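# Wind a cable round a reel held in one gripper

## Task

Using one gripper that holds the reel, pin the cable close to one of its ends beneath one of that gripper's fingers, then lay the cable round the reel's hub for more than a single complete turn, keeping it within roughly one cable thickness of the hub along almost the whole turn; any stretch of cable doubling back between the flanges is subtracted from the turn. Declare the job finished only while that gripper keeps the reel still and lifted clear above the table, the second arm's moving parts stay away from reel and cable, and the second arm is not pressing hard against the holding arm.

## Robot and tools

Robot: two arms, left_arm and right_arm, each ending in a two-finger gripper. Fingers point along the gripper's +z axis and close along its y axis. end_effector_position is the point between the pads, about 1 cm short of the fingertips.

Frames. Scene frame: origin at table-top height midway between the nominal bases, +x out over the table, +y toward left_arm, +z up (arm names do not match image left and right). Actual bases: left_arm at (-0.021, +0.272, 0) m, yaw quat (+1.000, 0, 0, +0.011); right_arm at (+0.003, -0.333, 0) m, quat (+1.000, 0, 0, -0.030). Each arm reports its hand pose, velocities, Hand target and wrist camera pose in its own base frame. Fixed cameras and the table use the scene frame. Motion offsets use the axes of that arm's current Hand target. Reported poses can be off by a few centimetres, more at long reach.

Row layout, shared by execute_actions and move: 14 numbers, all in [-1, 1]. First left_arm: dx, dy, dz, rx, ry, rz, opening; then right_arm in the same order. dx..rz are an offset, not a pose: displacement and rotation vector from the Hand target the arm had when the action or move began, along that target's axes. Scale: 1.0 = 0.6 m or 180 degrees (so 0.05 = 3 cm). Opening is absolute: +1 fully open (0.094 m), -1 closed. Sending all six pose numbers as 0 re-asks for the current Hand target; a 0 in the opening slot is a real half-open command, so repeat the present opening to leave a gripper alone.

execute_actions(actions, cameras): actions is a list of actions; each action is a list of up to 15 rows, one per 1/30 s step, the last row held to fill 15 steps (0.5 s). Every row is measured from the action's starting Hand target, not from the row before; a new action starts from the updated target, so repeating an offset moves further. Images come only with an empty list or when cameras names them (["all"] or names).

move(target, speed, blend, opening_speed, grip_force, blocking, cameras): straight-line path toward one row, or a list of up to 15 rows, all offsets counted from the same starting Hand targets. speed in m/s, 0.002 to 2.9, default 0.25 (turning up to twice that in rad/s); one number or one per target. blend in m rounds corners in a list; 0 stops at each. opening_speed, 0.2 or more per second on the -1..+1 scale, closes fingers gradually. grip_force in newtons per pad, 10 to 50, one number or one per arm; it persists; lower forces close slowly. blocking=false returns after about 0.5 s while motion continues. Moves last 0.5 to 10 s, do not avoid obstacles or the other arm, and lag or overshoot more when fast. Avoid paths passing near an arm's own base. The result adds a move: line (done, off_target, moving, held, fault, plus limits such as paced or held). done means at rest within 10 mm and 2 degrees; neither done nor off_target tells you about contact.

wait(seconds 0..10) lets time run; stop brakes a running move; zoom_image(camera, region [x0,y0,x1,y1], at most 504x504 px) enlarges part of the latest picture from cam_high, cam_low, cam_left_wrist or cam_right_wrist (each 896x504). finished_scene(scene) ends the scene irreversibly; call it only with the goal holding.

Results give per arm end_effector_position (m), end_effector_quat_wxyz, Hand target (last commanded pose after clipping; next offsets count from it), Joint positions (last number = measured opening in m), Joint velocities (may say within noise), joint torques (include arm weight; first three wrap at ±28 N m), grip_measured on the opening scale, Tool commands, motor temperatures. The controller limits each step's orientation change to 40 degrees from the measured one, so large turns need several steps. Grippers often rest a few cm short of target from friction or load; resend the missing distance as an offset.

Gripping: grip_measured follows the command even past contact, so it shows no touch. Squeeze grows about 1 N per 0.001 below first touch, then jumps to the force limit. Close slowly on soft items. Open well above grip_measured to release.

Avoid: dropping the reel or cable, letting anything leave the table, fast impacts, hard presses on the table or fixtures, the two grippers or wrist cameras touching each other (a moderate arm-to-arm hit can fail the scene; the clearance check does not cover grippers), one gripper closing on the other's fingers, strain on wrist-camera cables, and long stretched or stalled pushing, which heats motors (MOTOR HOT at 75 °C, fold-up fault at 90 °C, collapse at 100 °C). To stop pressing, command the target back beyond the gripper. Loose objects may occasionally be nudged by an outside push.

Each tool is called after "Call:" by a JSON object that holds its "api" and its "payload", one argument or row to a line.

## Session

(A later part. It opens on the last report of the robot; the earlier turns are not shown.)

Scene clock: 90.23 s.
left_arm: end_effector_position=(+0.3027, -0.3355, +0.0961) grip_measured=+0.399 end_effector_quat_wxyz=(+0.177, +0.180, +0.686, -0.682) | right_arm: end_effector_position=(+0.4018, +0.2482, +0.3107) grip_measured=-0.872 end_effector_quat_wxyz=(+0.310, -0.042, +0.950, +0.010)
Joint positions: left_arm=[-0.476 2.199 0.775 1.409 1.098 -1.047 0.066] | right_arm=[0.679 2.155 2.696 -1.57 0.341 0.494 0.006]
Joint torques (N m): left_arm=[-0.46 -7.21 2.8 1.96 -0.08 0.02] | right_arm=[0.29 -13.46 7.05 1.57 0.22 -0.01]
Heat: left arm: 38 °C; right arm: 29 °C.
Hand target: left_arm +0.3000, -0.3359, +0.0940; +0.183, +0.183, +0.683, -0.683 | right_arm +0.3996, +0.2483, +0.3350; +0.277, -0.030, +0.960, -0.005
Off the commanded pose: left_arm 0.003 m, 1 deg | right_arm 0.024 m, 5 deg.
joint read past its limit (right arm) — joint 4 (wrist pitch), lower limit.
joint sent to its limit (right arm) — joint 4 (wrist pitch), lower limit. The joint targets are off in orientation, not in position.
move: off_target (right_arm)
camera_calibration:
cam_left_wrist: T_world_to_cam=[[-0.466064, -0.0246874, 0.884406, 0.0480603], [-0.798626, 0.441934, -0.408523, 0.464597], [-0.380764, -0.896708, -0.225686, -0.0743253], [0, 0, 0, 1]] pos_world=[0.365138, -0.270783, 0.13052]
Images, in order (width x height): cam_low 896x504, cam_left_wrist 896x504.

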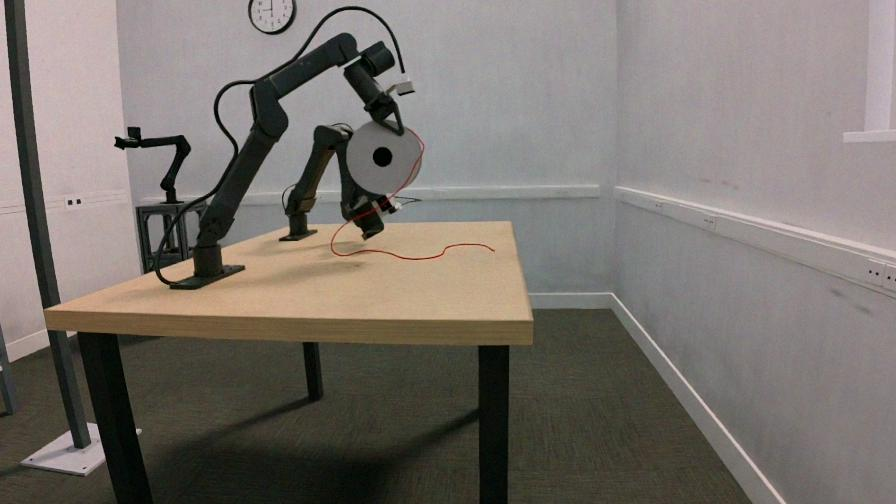

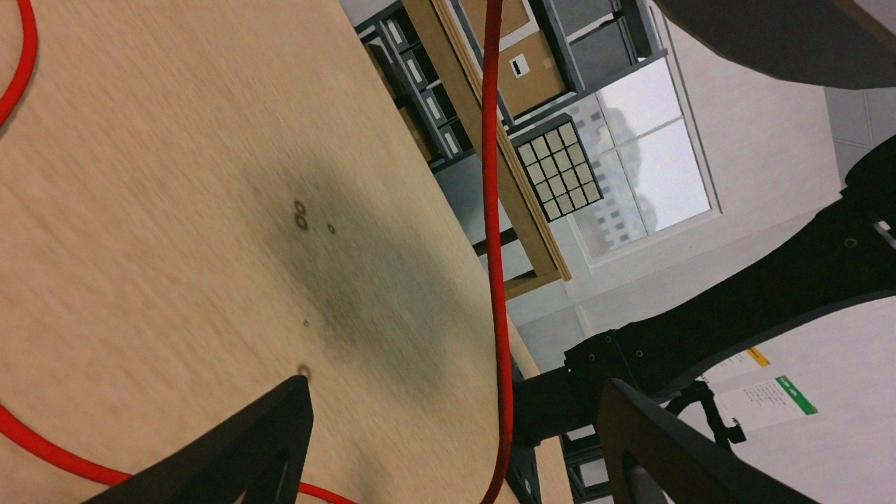

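Call:
{"api": "move", "payload": {
  "target": [0,-0.02,0.075,0,0,0,0.4,0,0,0,0,0,0,-1],
  "speed": 0.1,
  "cameras": ["cam_left_wrist"]
}}

Call:
{"api": "move", "payload": {
  "target": [0,0,0,0,0,0,-1,0,0,0,0,0,0,-1],
  "opening_speed": 0.6,
  "cameras": ["cam_left_wrist","cam_low","cam_high"]
}}

Call:
{"api": "zoom_image", "payload": {
  "camera": "cam_high",
  "region": [360, 90, 540, 270]
}}

Scene clock: 92.07 s.
left_arm: end_effector_position=(+0.2895, -0.3770, +0.0994) grip_measured=+0.399 end_effector_quat_wxyz=(+0.173, +0.179, +0.688, -0.681) | right_arm: end_effector_position=(+0.4018, +0.2482, +0.3107) grip_measured=-0.872 end_effector_quat_wxyz=(+0.310, -0.042, +0.950, +0.010)
Joint positions: left_arm=[-0.598 2.199 0.819 1.36 0.979 -1.051 0.066] | right_arm=[0.679 2.155 2.696 -1.57 0.341 0.494 0.006]
Joint torques (N m): left_arm=[-0.34 -8.28 5.35 1.75 -0.04 0.03] | right_arm=[0.34 -13.48 7.09 1.56 0.21 -0.02]
Heat: left arm: 38 °C; right arm: 29 °C.
Hand target: left_arm +0.2939, -0.3809, +0.1045; +0.183, +0.183, +0.683, -0.683 | right_arm +0.3996, +0.2483, +0.3350; +0.277, -0.030, +0.960, -0.005
Off the commanded pose: left_arm 0.008 m, 1 deg | right_arm 0.024 m, 5 deg.
joint read past its limit (right arm) — joint 4 (wrist pitch), lower limit.
joint sent to its limit (right arm) — joint 4 (wrist pitch), lower limit. The joint targets are off in orientation, not in position.
move: off_target (right_arm)
camera_calibration:
cam_left_wrist: T_world_to_cam=[[-0.459661, -0.0273974, 0.887672, 0.0348225], [-0.800384, 0.445898, -0.400699, 0.475005], [-0.384833, -0.894664, -0.226891, -0.113707], [0, 0, 0, 1]] pos_world=[0.352435, -0.312579, 0.133624]
Images, in order (width x height): cam_left_wrist 896x504.

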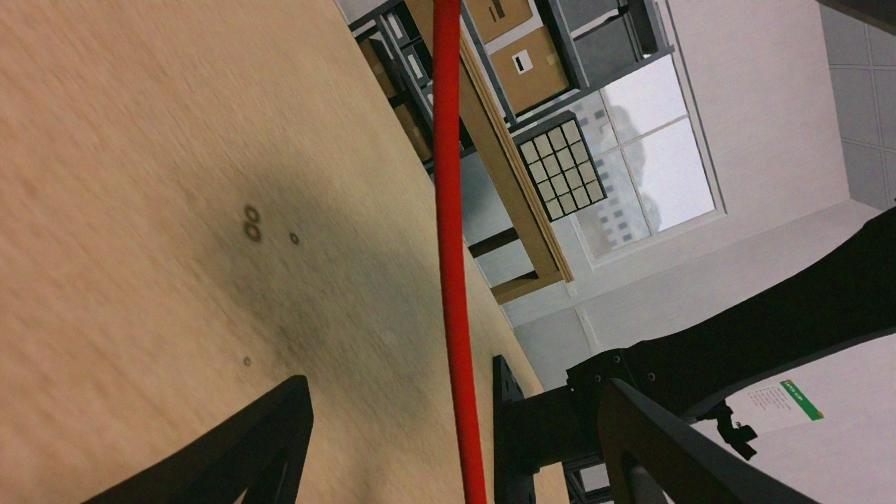

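Scene clock: 94.60 s.
left_arm: end_effector_position=(+0.2898, -0.3770, +0.0993) grip_measured=-0.993 end_effector_quat_wxyz=(+0.173, +0.178, +0.689, -0.681) | right_arm: end_effector_position=(+0.4018, +0.2482, +0.3107) grip_measured=-0.872 end_effector_quat_wxyz=(+0.310, -0.042, +0.950, +0.010)
Joint positions: left_arm=[-0.598 2.199 0.819 1.359 0.978 -1.051 0] | right_arm=[0.679 2.155 2.696 -1.57 0.341 0.494 0.006]
Joint torques (N m): left_arm=[-0.4 -8.32 5.38 1.76 -0.07 0.03] | right_arm=[0.38 -13.55 7.02 1.56 0.21 -0.02]
Heat: left arm: 38 °C; right arm: 29 °C.
Hand target: left_arm +0.2940, -0.3809, +0.1046; +0.183, +0.183, +0.682, -0.683 | right_arm +0.3996, +0.2483, +0.3350; +0.277, -0.030, +0.960, -0.005
Off the commanded pose: left_arm 0.008 m, 1 deg | right_arm 0.024 m, 5 deg.
joint read past its limit (right arm) — joint 4 (wrist pitch), lower limit.
joint sent to its limit (right arm) — joint 4 (wrist pitch), lower limit. The joint targets are off in orientation, not in position.
move: off_target (right_arm)
camera_calibration:
cam_left_wrist: T_world_to_cam=[[-0.458967, -0.0281213, 0.888008, 0.0344406], [-0.801213, 0.445025, -0.400014, 0.474972], [-0.383937, -0.895077, -0.226783, -0.114151], [0, 0, 0, 1]] pos_world=[0.352534, -0.31258, 0.133525]
Images, in order (width x height): cam_high 896x504, cam_low 896x504, cam_left_wrist 896x504.

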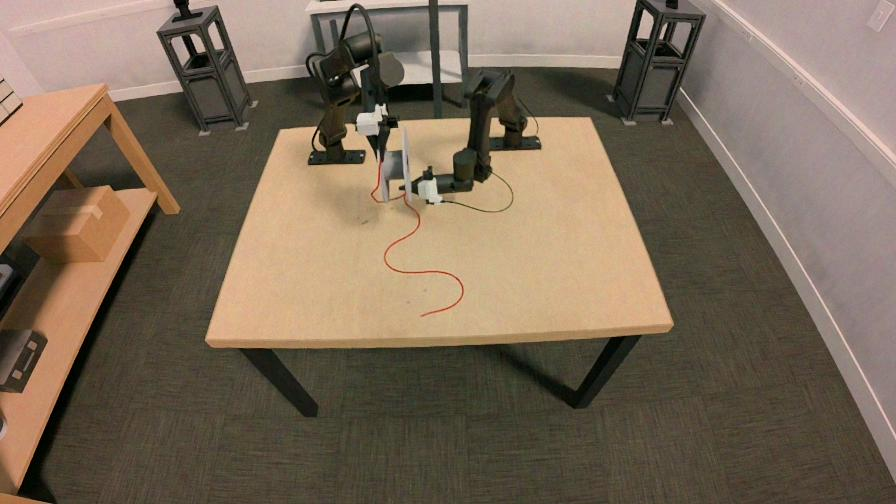

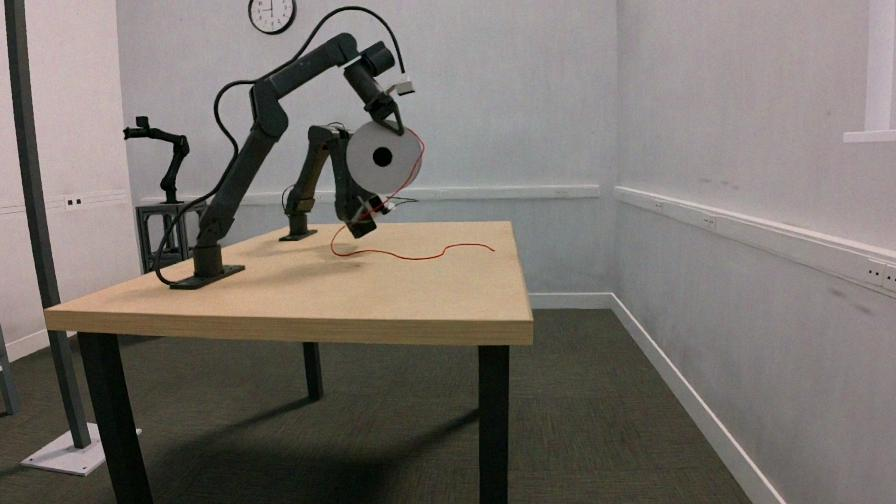

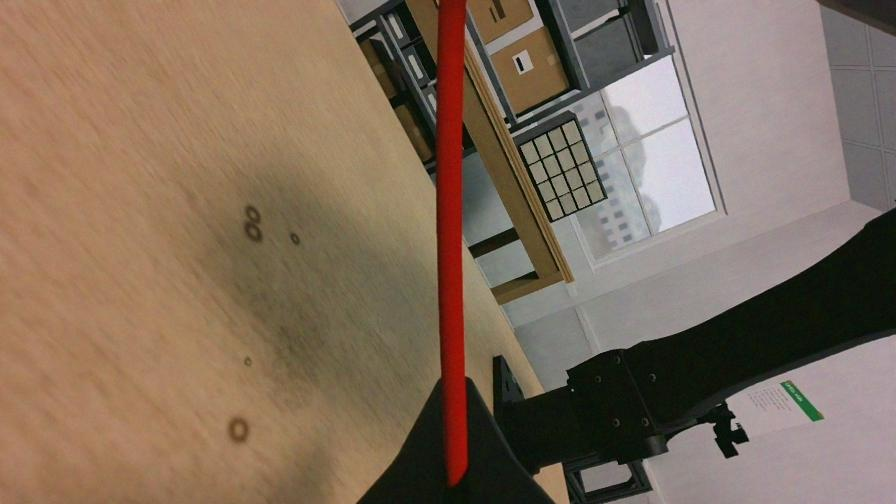

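Scaled by 2.800 from the camera's 896x504 image, which has a finer 1280x720 frame.

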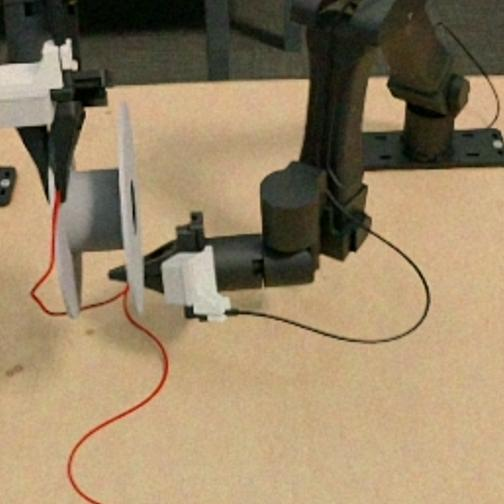

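Call:
{"api": "move", "payload": {
  "target": [
    [0,0,0,0,0,0,-0.2,0,0,0,0,0,0,-1],
    [0,0,-0.062,0,0,0,-0.2,0,0,0,0,0,0,-1]
  ],
  "speed": 0.08,
  "cameras": ["cam_left_wrist"]
}}

Scene clock: 99.87 s.
left_arm: end_effector_position=(+0.2954, -0.3458, +0.0888) grip_measured=-0.202 end_effector_quat_wxyz=(+0.164, +0.167, +0.697, -0.678) | right_arm: end_effector_position=(+0.4018, +0.2482, +0.3107) grip_measured=-0.872 end_effector_quat_wxyz=(+0.310, -0.042, +0.950, +0.010)
Joint positions: left_arm=[-0.514 2.199 0.765 1.38 1.053 -1.051 0.038] | right_arm=[0.679 2.155 2.696 -1.57 0.341 0.494 0.006]
Joint torques (N m): left_arm=[0.25 -10.74 2.65 2.01 0.05 0.05] | right_arm=[0.36 -13.46 7.05 1.56 0.2 0.01]
Heat: left arm: 38 °C; right arm: 28 °C.
Hand target: left_arm +0.2939, -0.3437, +0.1045; +0.183, +0.183, +0.683, -0.683 | right_arm +0.3996, +0.2483, +0.3350; +0.277, -0.030, +0.960, -0.005
Off the commanded pose: left_arm 0.016 m, 3 deg | right_arm 0.024 m, 5 deg.
joint read past its limit (right arm) — joint 4 (wrist pitch), lower limit.
joint sent to its limit (right arm) — joint 4 (wrist pitch), lower limit. The joint targets are off in orientation, not in position.
move: off_target (left_arm, right_arm)
camera_calibration:
cam_left_wrist: T_world_to_cam=[[-0.431536, -0.0456029, 0.900942, 0.0320206], [-0.816456, 0.444472, -0.368571, 0.46288], [-0.383636, -0.894631, -0.229039, -0.0860691], [0, 0, 0, 1]] pos_world=[0.35872, -0.281277, 0.122042]
Images, in order (width x height): cam_left_wrist 896x504.

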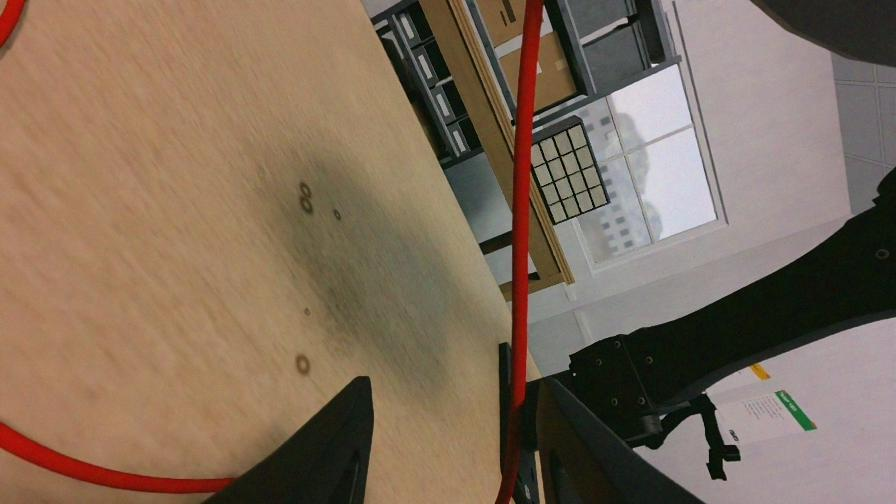

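Call:
{"api": "move", "payload": {
  "target": [0,-0.012,0.035,0,0,0,-0.2,0,0,0,0,0,0,-1],
  "speed": 0.08
}}

Call:
{"api": "move", "payload": {
  "target": [0,0,0,0,0,0,-1,0,0,0,0,0,0,-1],
  "opening_speed": 0.6,
  "cameras": ["cam_left_wrist","cam_low"]
}}

Call:
{"api": "zoom_image", "payload": {
  "camera": "cam_low",
  "region": [300, 60, 470, 270]
}}

Scene clock: 101.43 s.
left_arm: end_effector_position=(+0.2855, -0.3604, +0.0910) grip_measured=-0.202 end_effector_quat_wxyz=(+0.161, +0.170, +0.697, -0.678) | right_arm: end_effector_position=(+0.4018, +0.2482, +0.3107) grip_measured=-0.872 end_effector_quat_wxyz=(+0.310, -0.042, +0.950, +0.010)
Joint positions: left_arm=[-0.564 2.189 0.765 1.37 1.011 -1.052 0.038] | right_arm=[0.679 2.155 2.696 -1.57 0.341 0.494 0.006]
Joint torques (N m): left_arm=[-0.5 -10.74 4.97 1.75 -0.03 0.03] | right_arm=[0.29 -13.52 7.12 1.57 0.19 -0.02]
Heat: left arm: 38 °C; right arm: 29 °C.
Hand target: left_arm +0.2903, -0.3647, +0.1107; +0.183, +0.183, +0.683, -0.683 | right_arm +0.3996, +0.2483, +0.3350; +0.277, -0.030, +0.960, -0.005
Off the commanded pose: left_arm 0.021 m, 3 deg | right_arm 0.024 m, 5 deg.
joint read past its limit (right arm) — joint 4 (wrist pitch), lower limit.
joint sent to its limit (right arm) — joint 4 (wrist pitch), lower limit. The joint targets are off in orientation, not in position.
move: off_target (left_arm, right_arm)

Scene clock: 102.97 s.
left_arm: end_effector_position=(+0.2857, -0.3604, +0.0910) grip_measured=-0.983 end_effector_quat_wxyz=(+0.161, +0.169, +0.697, -0.678) | right_arm: end_effector_position=(+0.4018, +0.2482, +0.3107) grip_measured=-0.872 end_effector_quat_wxyz=(+0.310, -0.042, +0.950, +0.010)
Joint positions: left_arm=[-0.564 2.189 0.765 1.37 1.01 -1.052 0.001] | right_arm=[0.679 2.155 2.696 -1.57 0.341 0.494 0.006]
Joint torques (N m): left_arm=[-0.36 -10.71 5.01 1.76 -0.05 0.02] | right_arm=[0.29 -13.49 7.1 1.56 0.21 -0.02]
Heat: left arm: 38 °C; right arm: 29 °C.
Hand target: left_arm +0.2904, -0.3647, +0.1108; +0.183, +0.183, +0.683, -0.683 | right_arm +0.3996, +0.2483, +0.3350; +0.277, -0.030, +0.960, -0.005
Off the commanded pose: left_arm 0.021 m, 3 deg | right_arm 0.024 m, 5 deg.
joint read past its limit (right arm) — joint 4 (wrist pitch), lower limit.
joint sent to its limit (right arm) — joint 4 (wrist pitch), lower limit. The joint targets are off in orientation, not in position.
move: off_target (left_arm, right_arm)
camera_calibration:
cam_left_wrist: T_world_to_cam=[[-0.431927, -0.0443851, 0.900816, 0.0256699], [-0.813314, 0.450861, -0.367756, 0.463576], [-0.38982, -0.89149, -0.230838, -0.0992757], [0, 0, 0, 1]] pos_world=[0.34942, -0.296372, 0.124442]
Images, in order (width x height): cam_low 896x504, cam_left_wrist 896x504.

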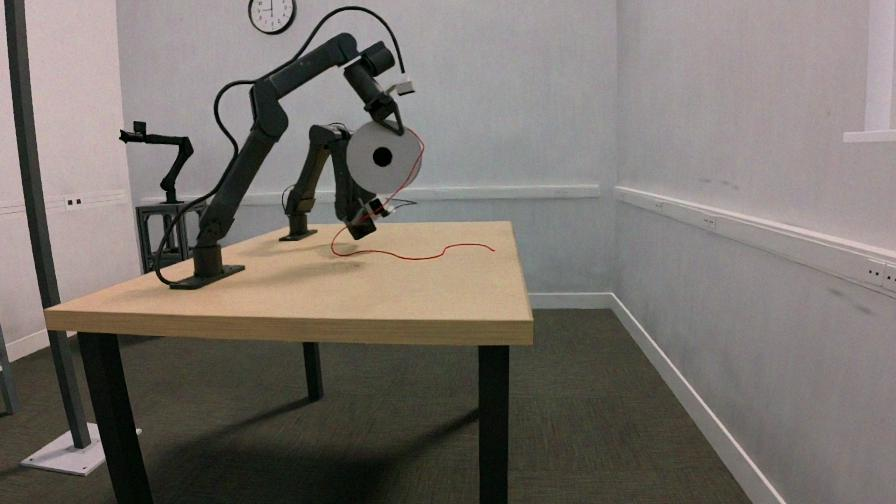

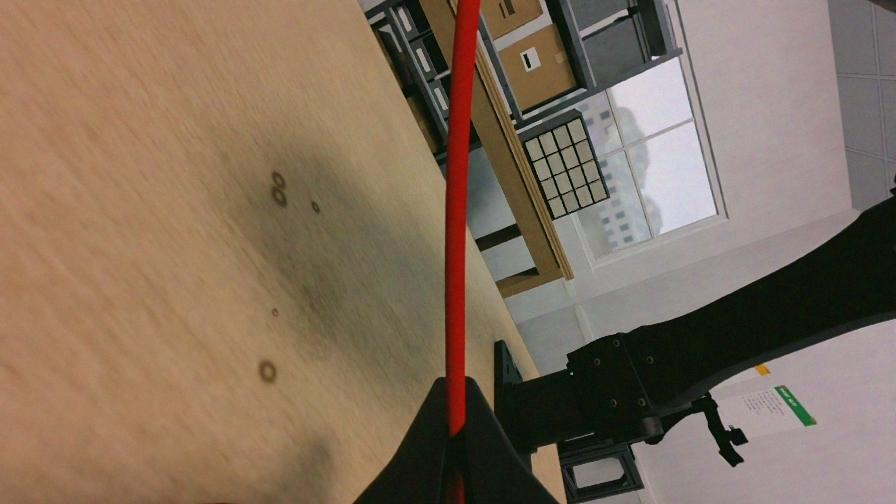

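Scaled by 2.400 from the camera's 896x504 image, which has a finer 1280x720 frame.

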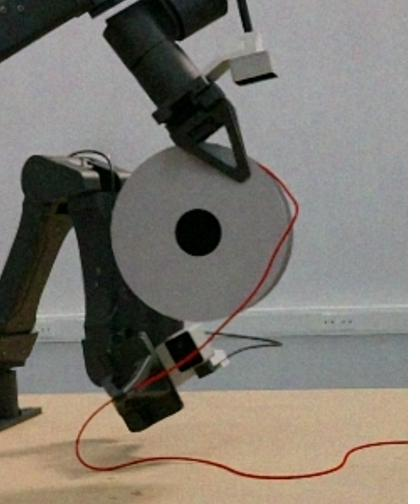

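Call:
{"api": "move", "payload": {
  "target": [
    [-0.128,0.112,-0.033,0,0,0,-1,0,0,0,0,0,0,-1],
    [-0.325,0.2375,-0.033,0,0,-0.1,-1,0,0,0,0,0,0,-1],
    [-0.38,0.258,0.009,0,0,-0.167,-1,0,0,0,0,0,0,-1]
  ],
  "speed": 0.1,
  "blend": [0.03,0.02,0],
  "cameras": ["all"]
}}

Call:
{"api": "zoom_image", "payload": {
  "camera": "cam_low",
  "region": [300, 60, 500, 270]
}}

Call:
{"api": "zoom_image", "payload": {
  "camera": "cam_high",
  "region": [360, 90, 540, 290]
}}

Scene clock: 108.37 s.
left_arm: end_effector_position=(+0.5653, -0.3663, +0.0896) grip_measured=-0.983 end_effector_quat_wxyz=(-0.003, -0.007, +0.708, -0.706) | right_arm: end_effector_position=(+0.4018, +0.2482, +0.3107) grip_measured=-0.872 end_effector_quat_wxyz=(+0.310, -0.042, +0.950, +0.010)
Joint positions: left_arm=[-0.32 2.987 2.472 0.503 1.245 -1.575 0.001] | right_arm=[0.679 2.155 2.696 -1.57 0.341 0.494 0.006]
Joint torques (N m): left_arm=[-0.55 -13.27 9.03 1.53 0.05 -0.04] | right_arm=[0.31 -13.45 7.1 1.56 0.23 -0.02]
Heat: left arm: 38 °C; right arm: 29 °C.
Hand target: left_arm +0.5653, -0.3702, +0.0908; +0.000, +0.000, +0.707, -0.708 | right_arm +0.3996, +0.2483, +0.3350; +0.277, -0.030, +0.960, -0.005
Off the commanded pose: left_arm 0.004 m, 1 deg | right_arm 0.024 m, 5 deg.
joint read past its limit (right arm) — joint 4 (wrist pitch), lower limit.
joint sent to its limit (right arm) — joint 4 (wrist pitch), lower limit. The joint targets are off in orientation, not in position.
move: off_target (right_arm)
camera_calibration:
cam_left_wrist: T_world_to_cam=[[0.0401849, -0.0232473, 0.998922, -0.12051], [-0.901227, 0.430869, 0.0462821, 0.698459], [-0.431481, -0.902115, -0.00363669, 0.00338531], [0, 0, 0, 1]] pos_world=[0.635773, -0.300692, 0.088066]
cam_right_wrist: T_world_to_cam=[[0.0784329, -0.996889, -0.00775395, 0.222164], [-0.972743, -0.0748259, -0.219483, 0.514988], [0.21822, 0.0247573, -0.975586, 0.302757], [0, 0, 0, 1]] pos_world=[0.417458, 0.252512, 0.410119]

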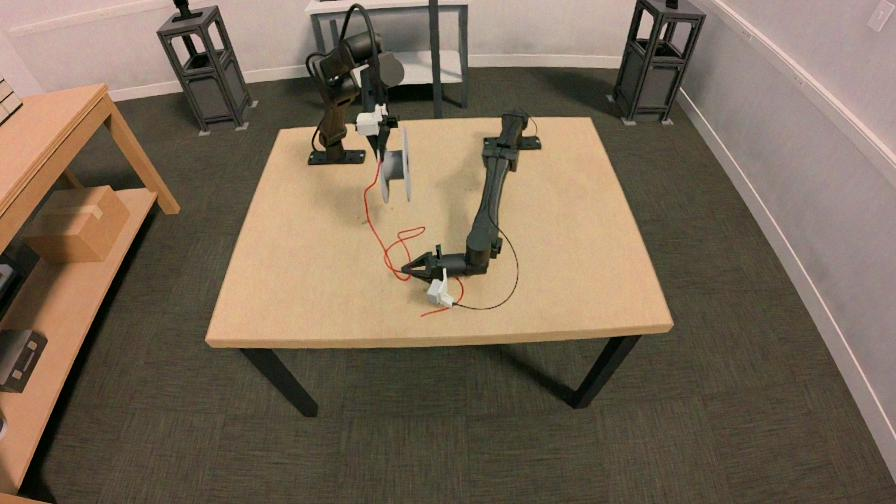

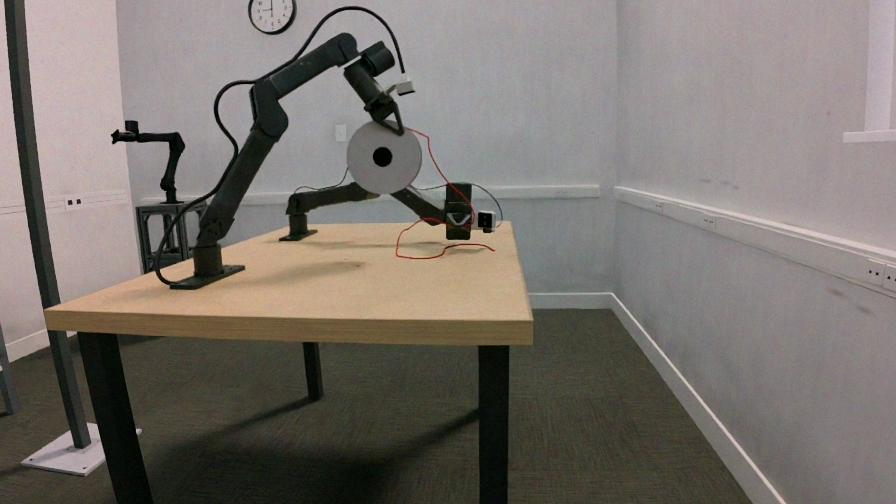

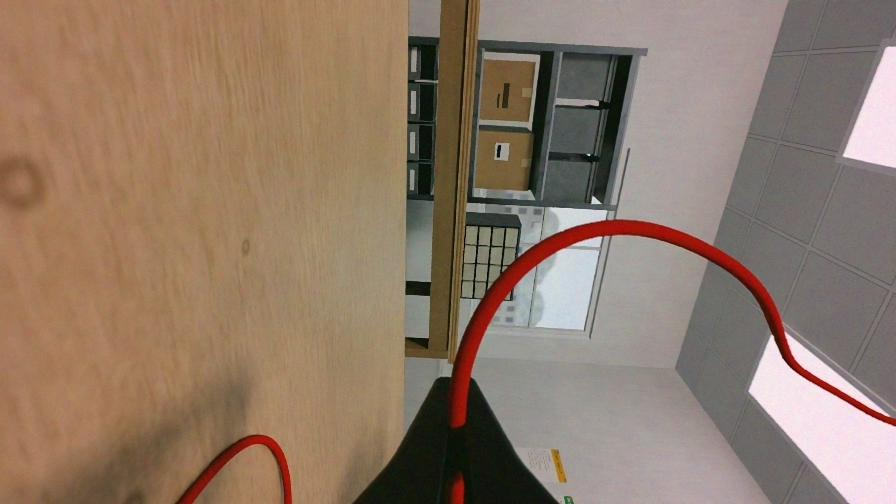

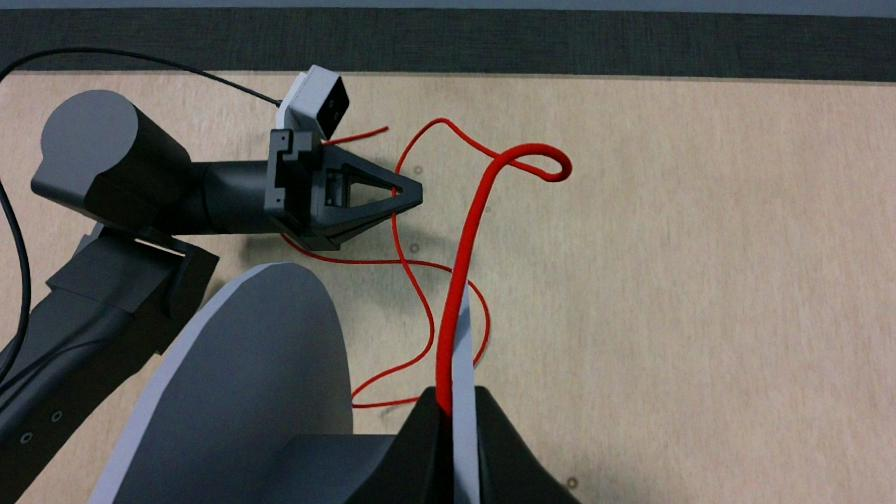

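Scaled by 2.400 from the camera's 896x504 image, which has a finer 1280x720 frame.

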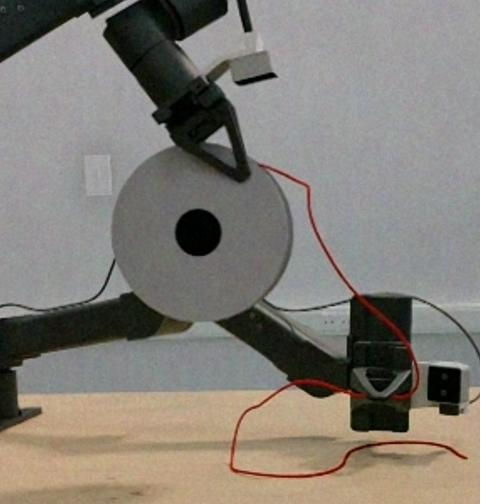

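Scaled by 2.520 from the camera's 896x504 image, which has a finer 1280x720 frame.

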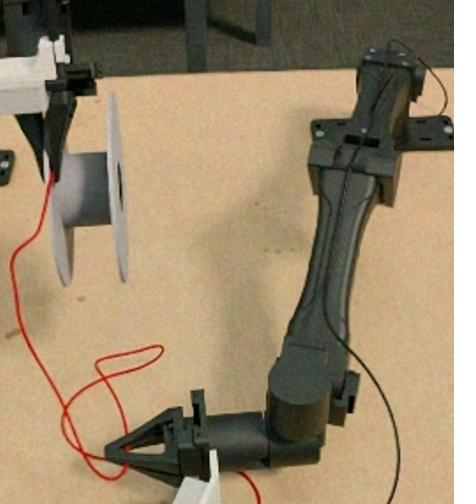

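Call:
{"api": "move", "payload": {
  "target": [
    [0.008,0,-0.167,0,0,0,-1,0,0,0,0,0,0,-1],
    [0.192,0.01,-0.15,0,0,0.167,-1,0,0,0,0,0,0,-1],
    [0.325,0.018,-0.117,0,0,0.333,-1,0,0,0,0,0,0,-1]
  ],
  "speed": 0.1,
  "blend": [0.01,0.03,0],
  "cameras": ["all"]
}}

Call:
{"api": "zoom_image", "payload": {
  "camera": "cam_low",
  "region": [300, 60, 500, 270]
}}

Call:
{"api": "zoom_image", "payload": {
  "camera": "cam_high",
  "region": [360, 90, 540, 290]
}}

Scene clock: 117.23 s.
left_arm: end_effector_position=(+0.3712, -0.2979, +0.0625) grip_measured=-0.983 end_effector_quat_wxyz=(+0.328, +0.335, +0.629, -0.620) | right_arm: end_effector_position=(+0.4018, +0.2482, +0.3107) grip_measured=-0.872 end_effector_quat_wxyz=(+0.310, -0.042, +0.950, +0.010)
Joint positions: left_arm=[-0.309 2.394 1.016 1.323 1.264 -0.542 0.001] | right_arm=[0.679 2.155 2.696 -1.57 0.341 0.494 0.006]
Joint torques (N m): left_arm=[-0.55 -12.64 2.86 1.81 0.02 0.15] | right_arm=[0.35 -13.46 7.09 1.57 0.21 -0.01]
Heat: left arm: 40 °C; right arm: 29 °C.
Hand target: left_arm +0.3703, -0.2999, +0.0801; +0.353, +0.353, +0.612, -0.613 | right_arm +0.3996, +0.2483, +0.3350; +0.277, -0.030, +0.960, -0.005
Off the commanded pose: left_arm 0.018 m, 4 deg | right_arm 0.024 m, 5 deg.
joint read past its limit (right arm) — joint 4 (wrist pitch), lower limit.
joint sent to its limit (right arm) — joint 4 (wrist pitch), lower limit. The joint targets are off in orientation, not in position.
move: off_target (left_arm, right_arm)
camera_calibration:
cam_left_wrist: T_world_to_cam=[[-0.814148, -0.02742, 0.58001, 0.257991], [-0.528262, 0.449637, -0.720254, 0.410367], [-0.241044, -0.89279, -0.380556, -0.063099], [0, 0, 0, 1]] pos_world=[0.411614, -0.233776, 0.121919]
cam_right_wrist: T_world_to_cam=[[0.0784329, -0.996889, -0.00775395, 0.222164], [-0.972743, -0.0748259, -0.219483, 0.514988], [0.21822, 0.0247573, -0.975586, 0.302757], [0, 0, 0, 1]] pos_world=[0.417458, 0.252512, 0.410119]

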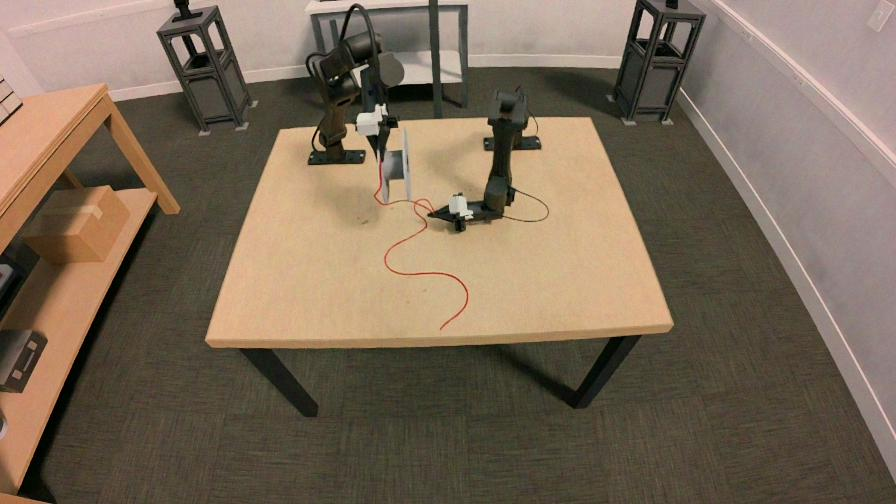

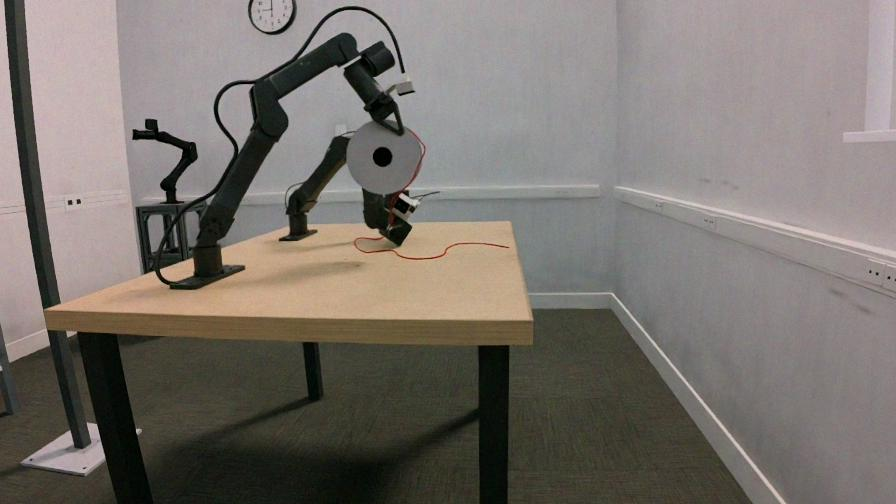

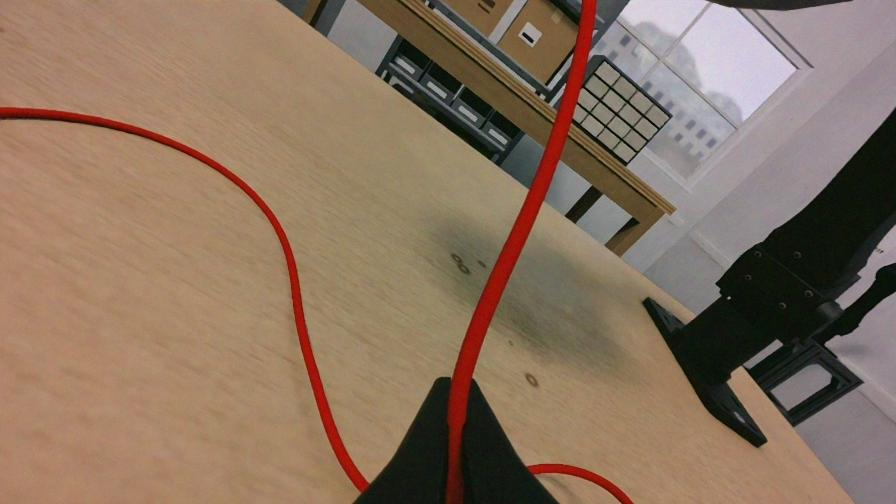

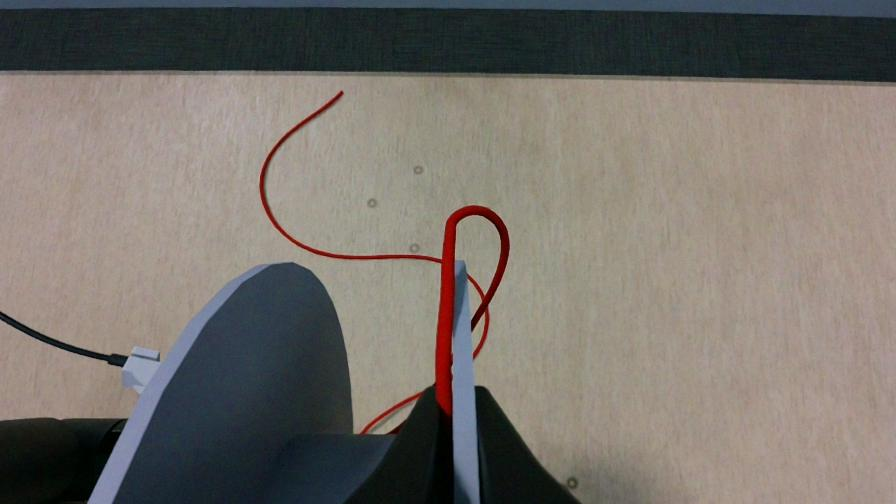

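Scaled by 2.400 from the camera's 896x504 image, which has a finer 1280x720 frame.

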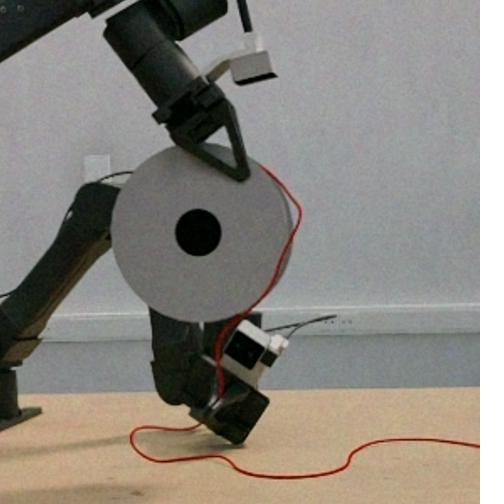

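Scaled by 2.520 from the camera's 896x504 image, which has a finer 1280x720 frame.

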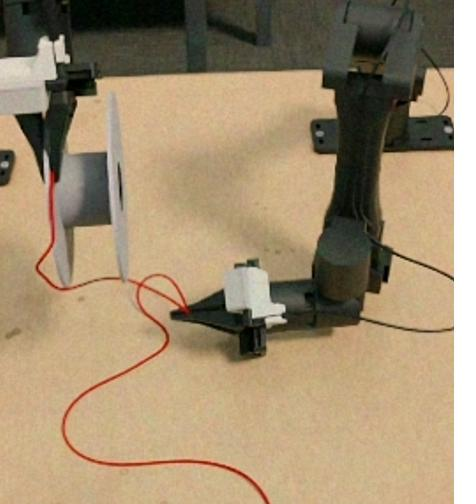

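Call:
{"api": "execute_actions", "payload": {
  "actions": []
}}

Scene clock: 119.50 s.
left_arm: end_effector_position=(+0.3712, -0.2979, +0.0625) grip_measured=-0.983 end_effector_quat_wxyz=(+0.328, +0.335, +0.629, -0.620) | right_arm: end_effector_position=(+0.4018, +0.2482, +0.3107) grip_measured=-0.872 end_effector_quat_wxyz=(+0.310, -0.042, +0.950, +0.010)
Joint positions: left_arm=[-0.309 2.394 1.016 1.323 1.264 -0.542 0.001] | right_arm=[0.679 2.155 2.696 -1.57 0.341 0.494 0.006]
Joint velocities: within noise
Joint torques (N m): left_arm=[-0.54 -12.48 2.92 1.85 0.01 0.17] | right_arm=[0.35 -13.52 7.15 1.56 0.2 -0.03]
Motor temperatures (°C): left_arm=[20 40 22 24 20 19 20] | right_arm=[22 29 27 25 22 18 22]
Heat: left arm: 40 °C; right arm: 29 °C.
Hand target: left_arm +0.3703, -0.2999, +0.0801; +0.353, +0.353, +0.612, -0.613 | right_arm +0.3996, +0.2483, +0.3350; +0.277, -0.030, +0.960, -0.005
Tool commands: left_gripper/opening=-1.0 right_gripper/opening=-1.0
Off the commanded pose: left_arm 0.018 m, 4 deg | right_arm 0.024 m, 5 deg.
joint read past its limit (right arm) — joint 4 (wrist pitch), lower limit.
camera_calibration:
cam_left_wrist: T_world_to_cam=[[-0.814391, -0.0274589, 0.579666, 0.258124], [-0.527978, 0.449619, -0.720474, 0.410273], [-0.240845, -0.892799, -0.380663, -0.0631698], [0, 0, 0, 1]] pos_world=[0.411615, -0.233776, 0.121919]
cam_right_wrist: T_world_to_cam=[[0.0784329, -0.996889, -0.00775395, 0.222164], [-0.972743, -0.0748259, -0.219483, 0.514988], [0.21822, 0.0247573, -0.975586, 0.302757], [0, 0, 0, 1]] pos_world=[0.417458, 0.252512, 0.410119]

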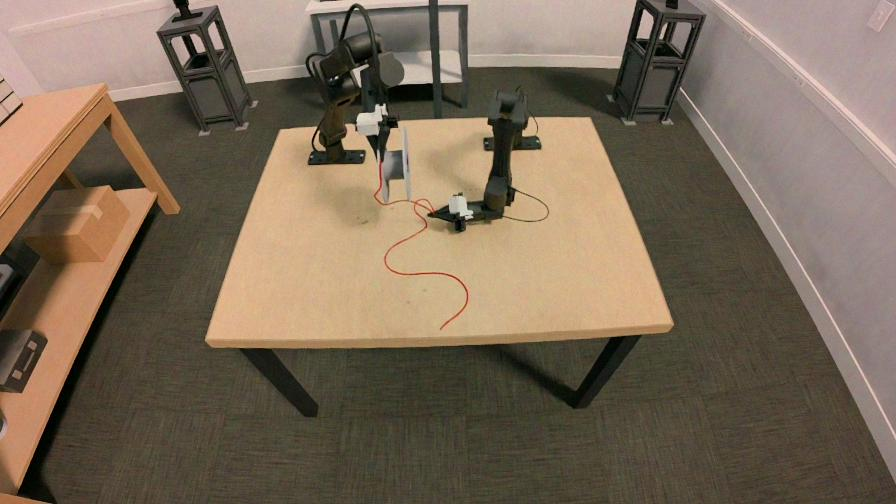

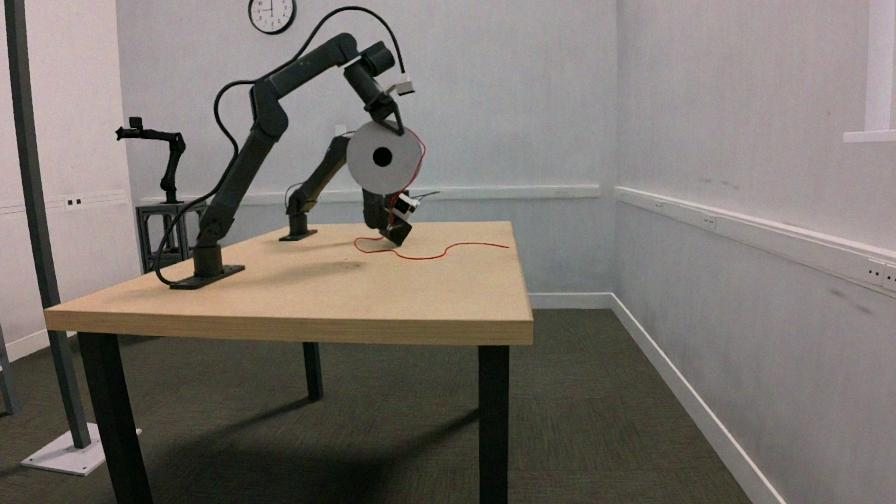

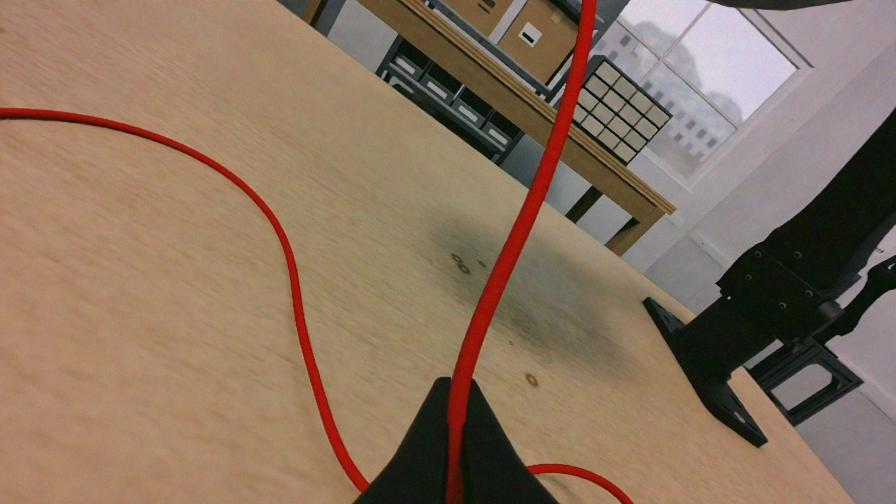

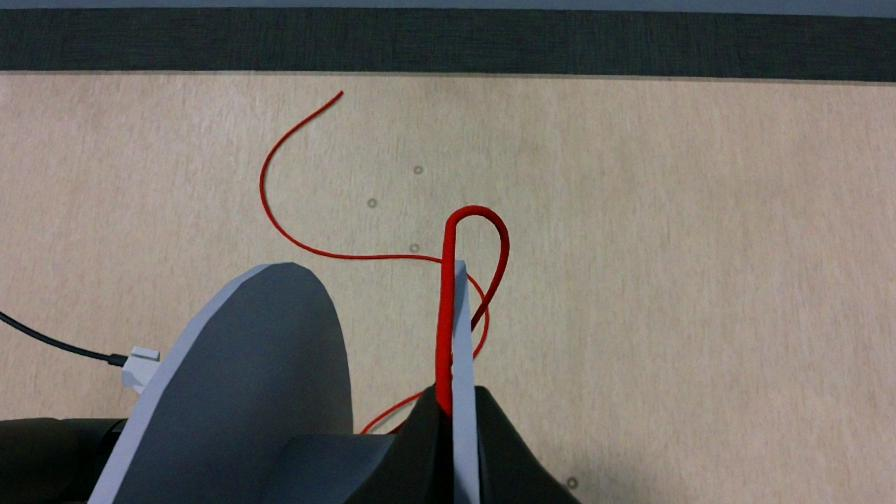

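Call:
{"api": "move", "payload": {
  "target": [
    [-0.162,0.215,-0.05,0,0,0,-1,0,0,0,0,0,0,-1],
    [-0.224,0.255,-0.117,0,0,0,-1,0,0,0,0,0,0,-1],
    [-0.26,0.216,-0.25,0,0,0,-1,0,0,0,0,0,0,-1]
  ],
  "blend": [0.02,0.02,0],
  "speed": 0.2,
  "cameras": ["all"]
}}

Scene clock: 122.87 s.
left_arm: end_effector_position=(+0.5660, -0.1483, +0.1256) grip_measured=-0.983 end_effector_quat_wxyz=(+0.353, +0.320, +0.631, -0.612) | right_arm: end_effector_position=(+0.4017, +0.2484, +0.3107) grip_measured=-0.872 end_effector_quat_wxyz=(+0.310, -0.043, +0.950, +0.010)
Joint positions: left_arm=[0.055 2.714 2.021 0.803 1.572 -0.689 0.001] | right_arm=[0.679 2.155 2.696 -1.57 0.34 0.494 0.006]
Joint torques (N m): left_arm=[-0.39 -17.28 4.78 1.39 -0.01 0.09] | right_arm=[0.34 -13.53 7.13 1.57 0.22 -0.02]
Heat: left arm: 40 °C; right arm: 29 °C.
Hand target: left_arm +0.5606, -0.1500, +0.1500; +0.353, +0.353, +0.612, -0.613 | right_arm +0.3996, +0.2483, +0.3351; +0.277, -0.030, +0.960, -0.005
Off the commanded pose: left_arm 0.025 m, 4 deg | right_arm 0.024 m, 5 deg.
joint read past its limit (right arm) — joint 4 (wrist pitch), lower limit.
joint sent to its limit (left arm) — joint 5 (wrist yaw), upper limit. The joint targets are off in orientation, not in position.
joint sent to its limit (right arm) — joint 4 (wrist pitch), lower limit. The joint targets are off in orientation, not in position.
move: off_target (left_arm, right_arm)
camera_calibration:
cam_left_wrist: T_world_to_cam=[[-0.82082, -0.0647024, 0.56751, 0.38389], [-0.540808, 0.407741, -0.735713, 0.49431], [-0.183795, -0.910802, -0.369674, 0.104972], [0, 0, 0, 1]] pos_world=[0.601725, -0.081103, 0.184614]
cam_right_wrist: T_world_to_cam=[[0.0789861, -0.99684, -0.00849755, 0.222321], [-0.972833, -0.0752174, -0.21895, 0.514893], [0.217619, 0.0255607, -0.975699, 0.302753], [0, 0, 0, 1]] pos_world=[0.41746, 0.252609, 0.410021]

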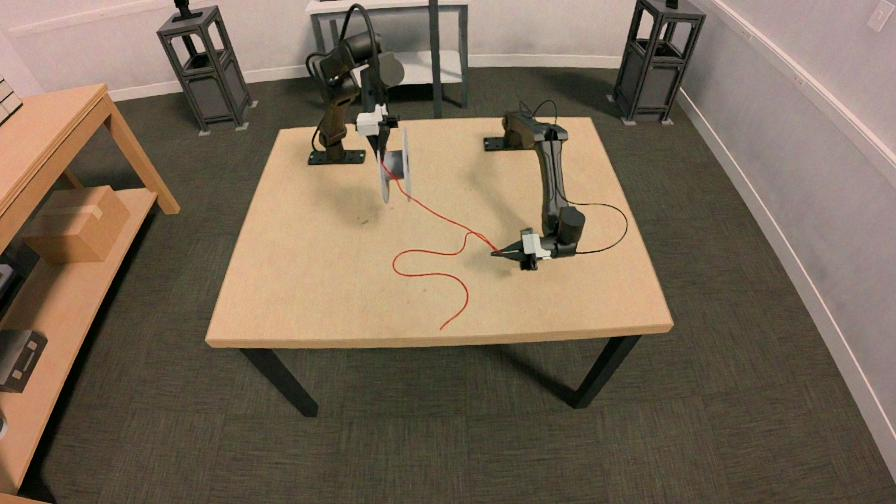

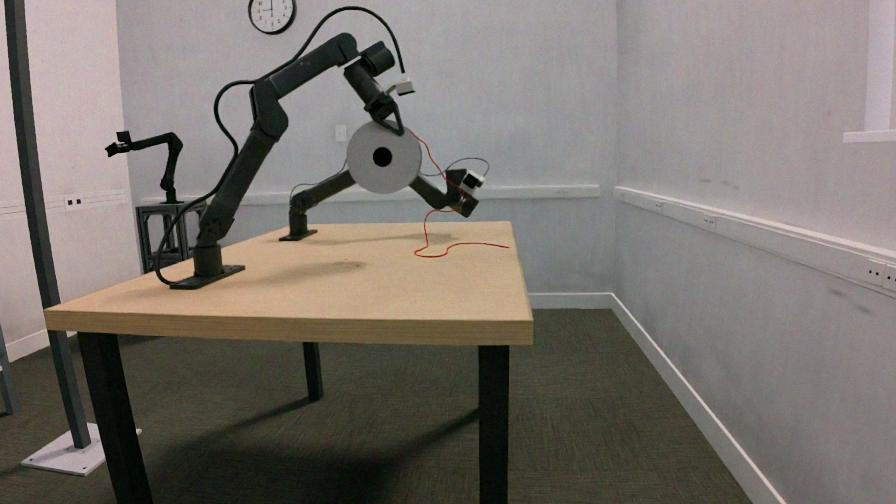

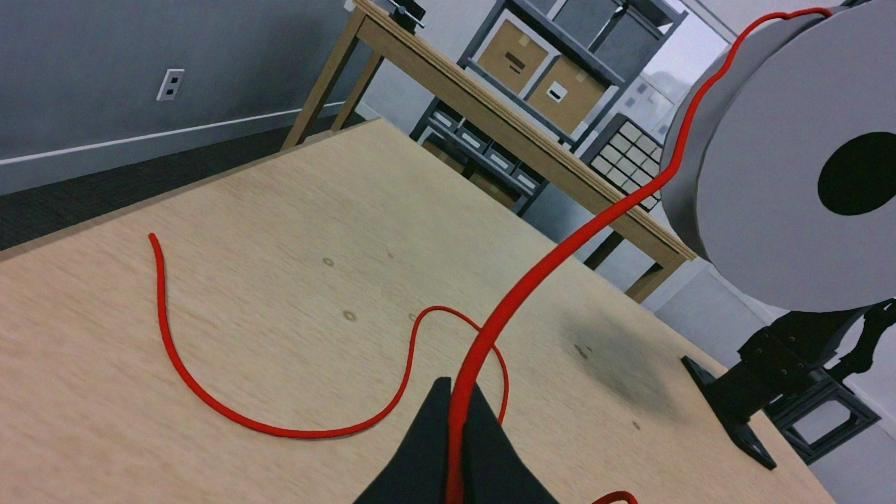

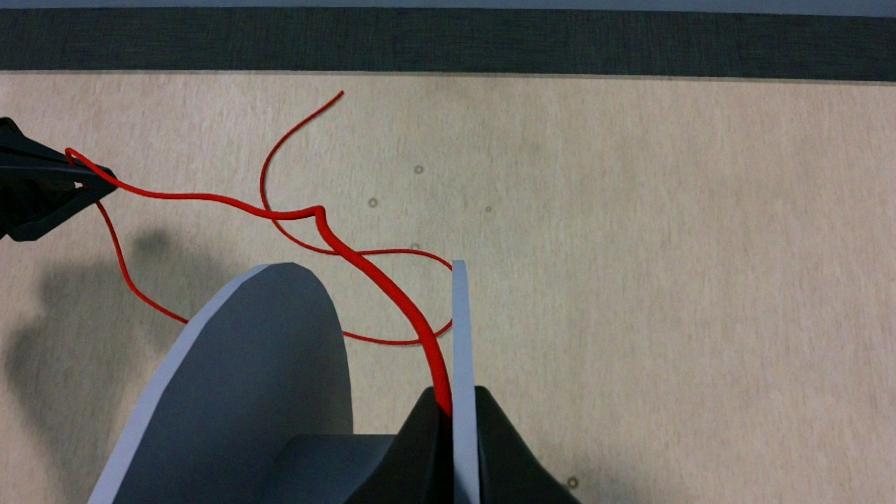

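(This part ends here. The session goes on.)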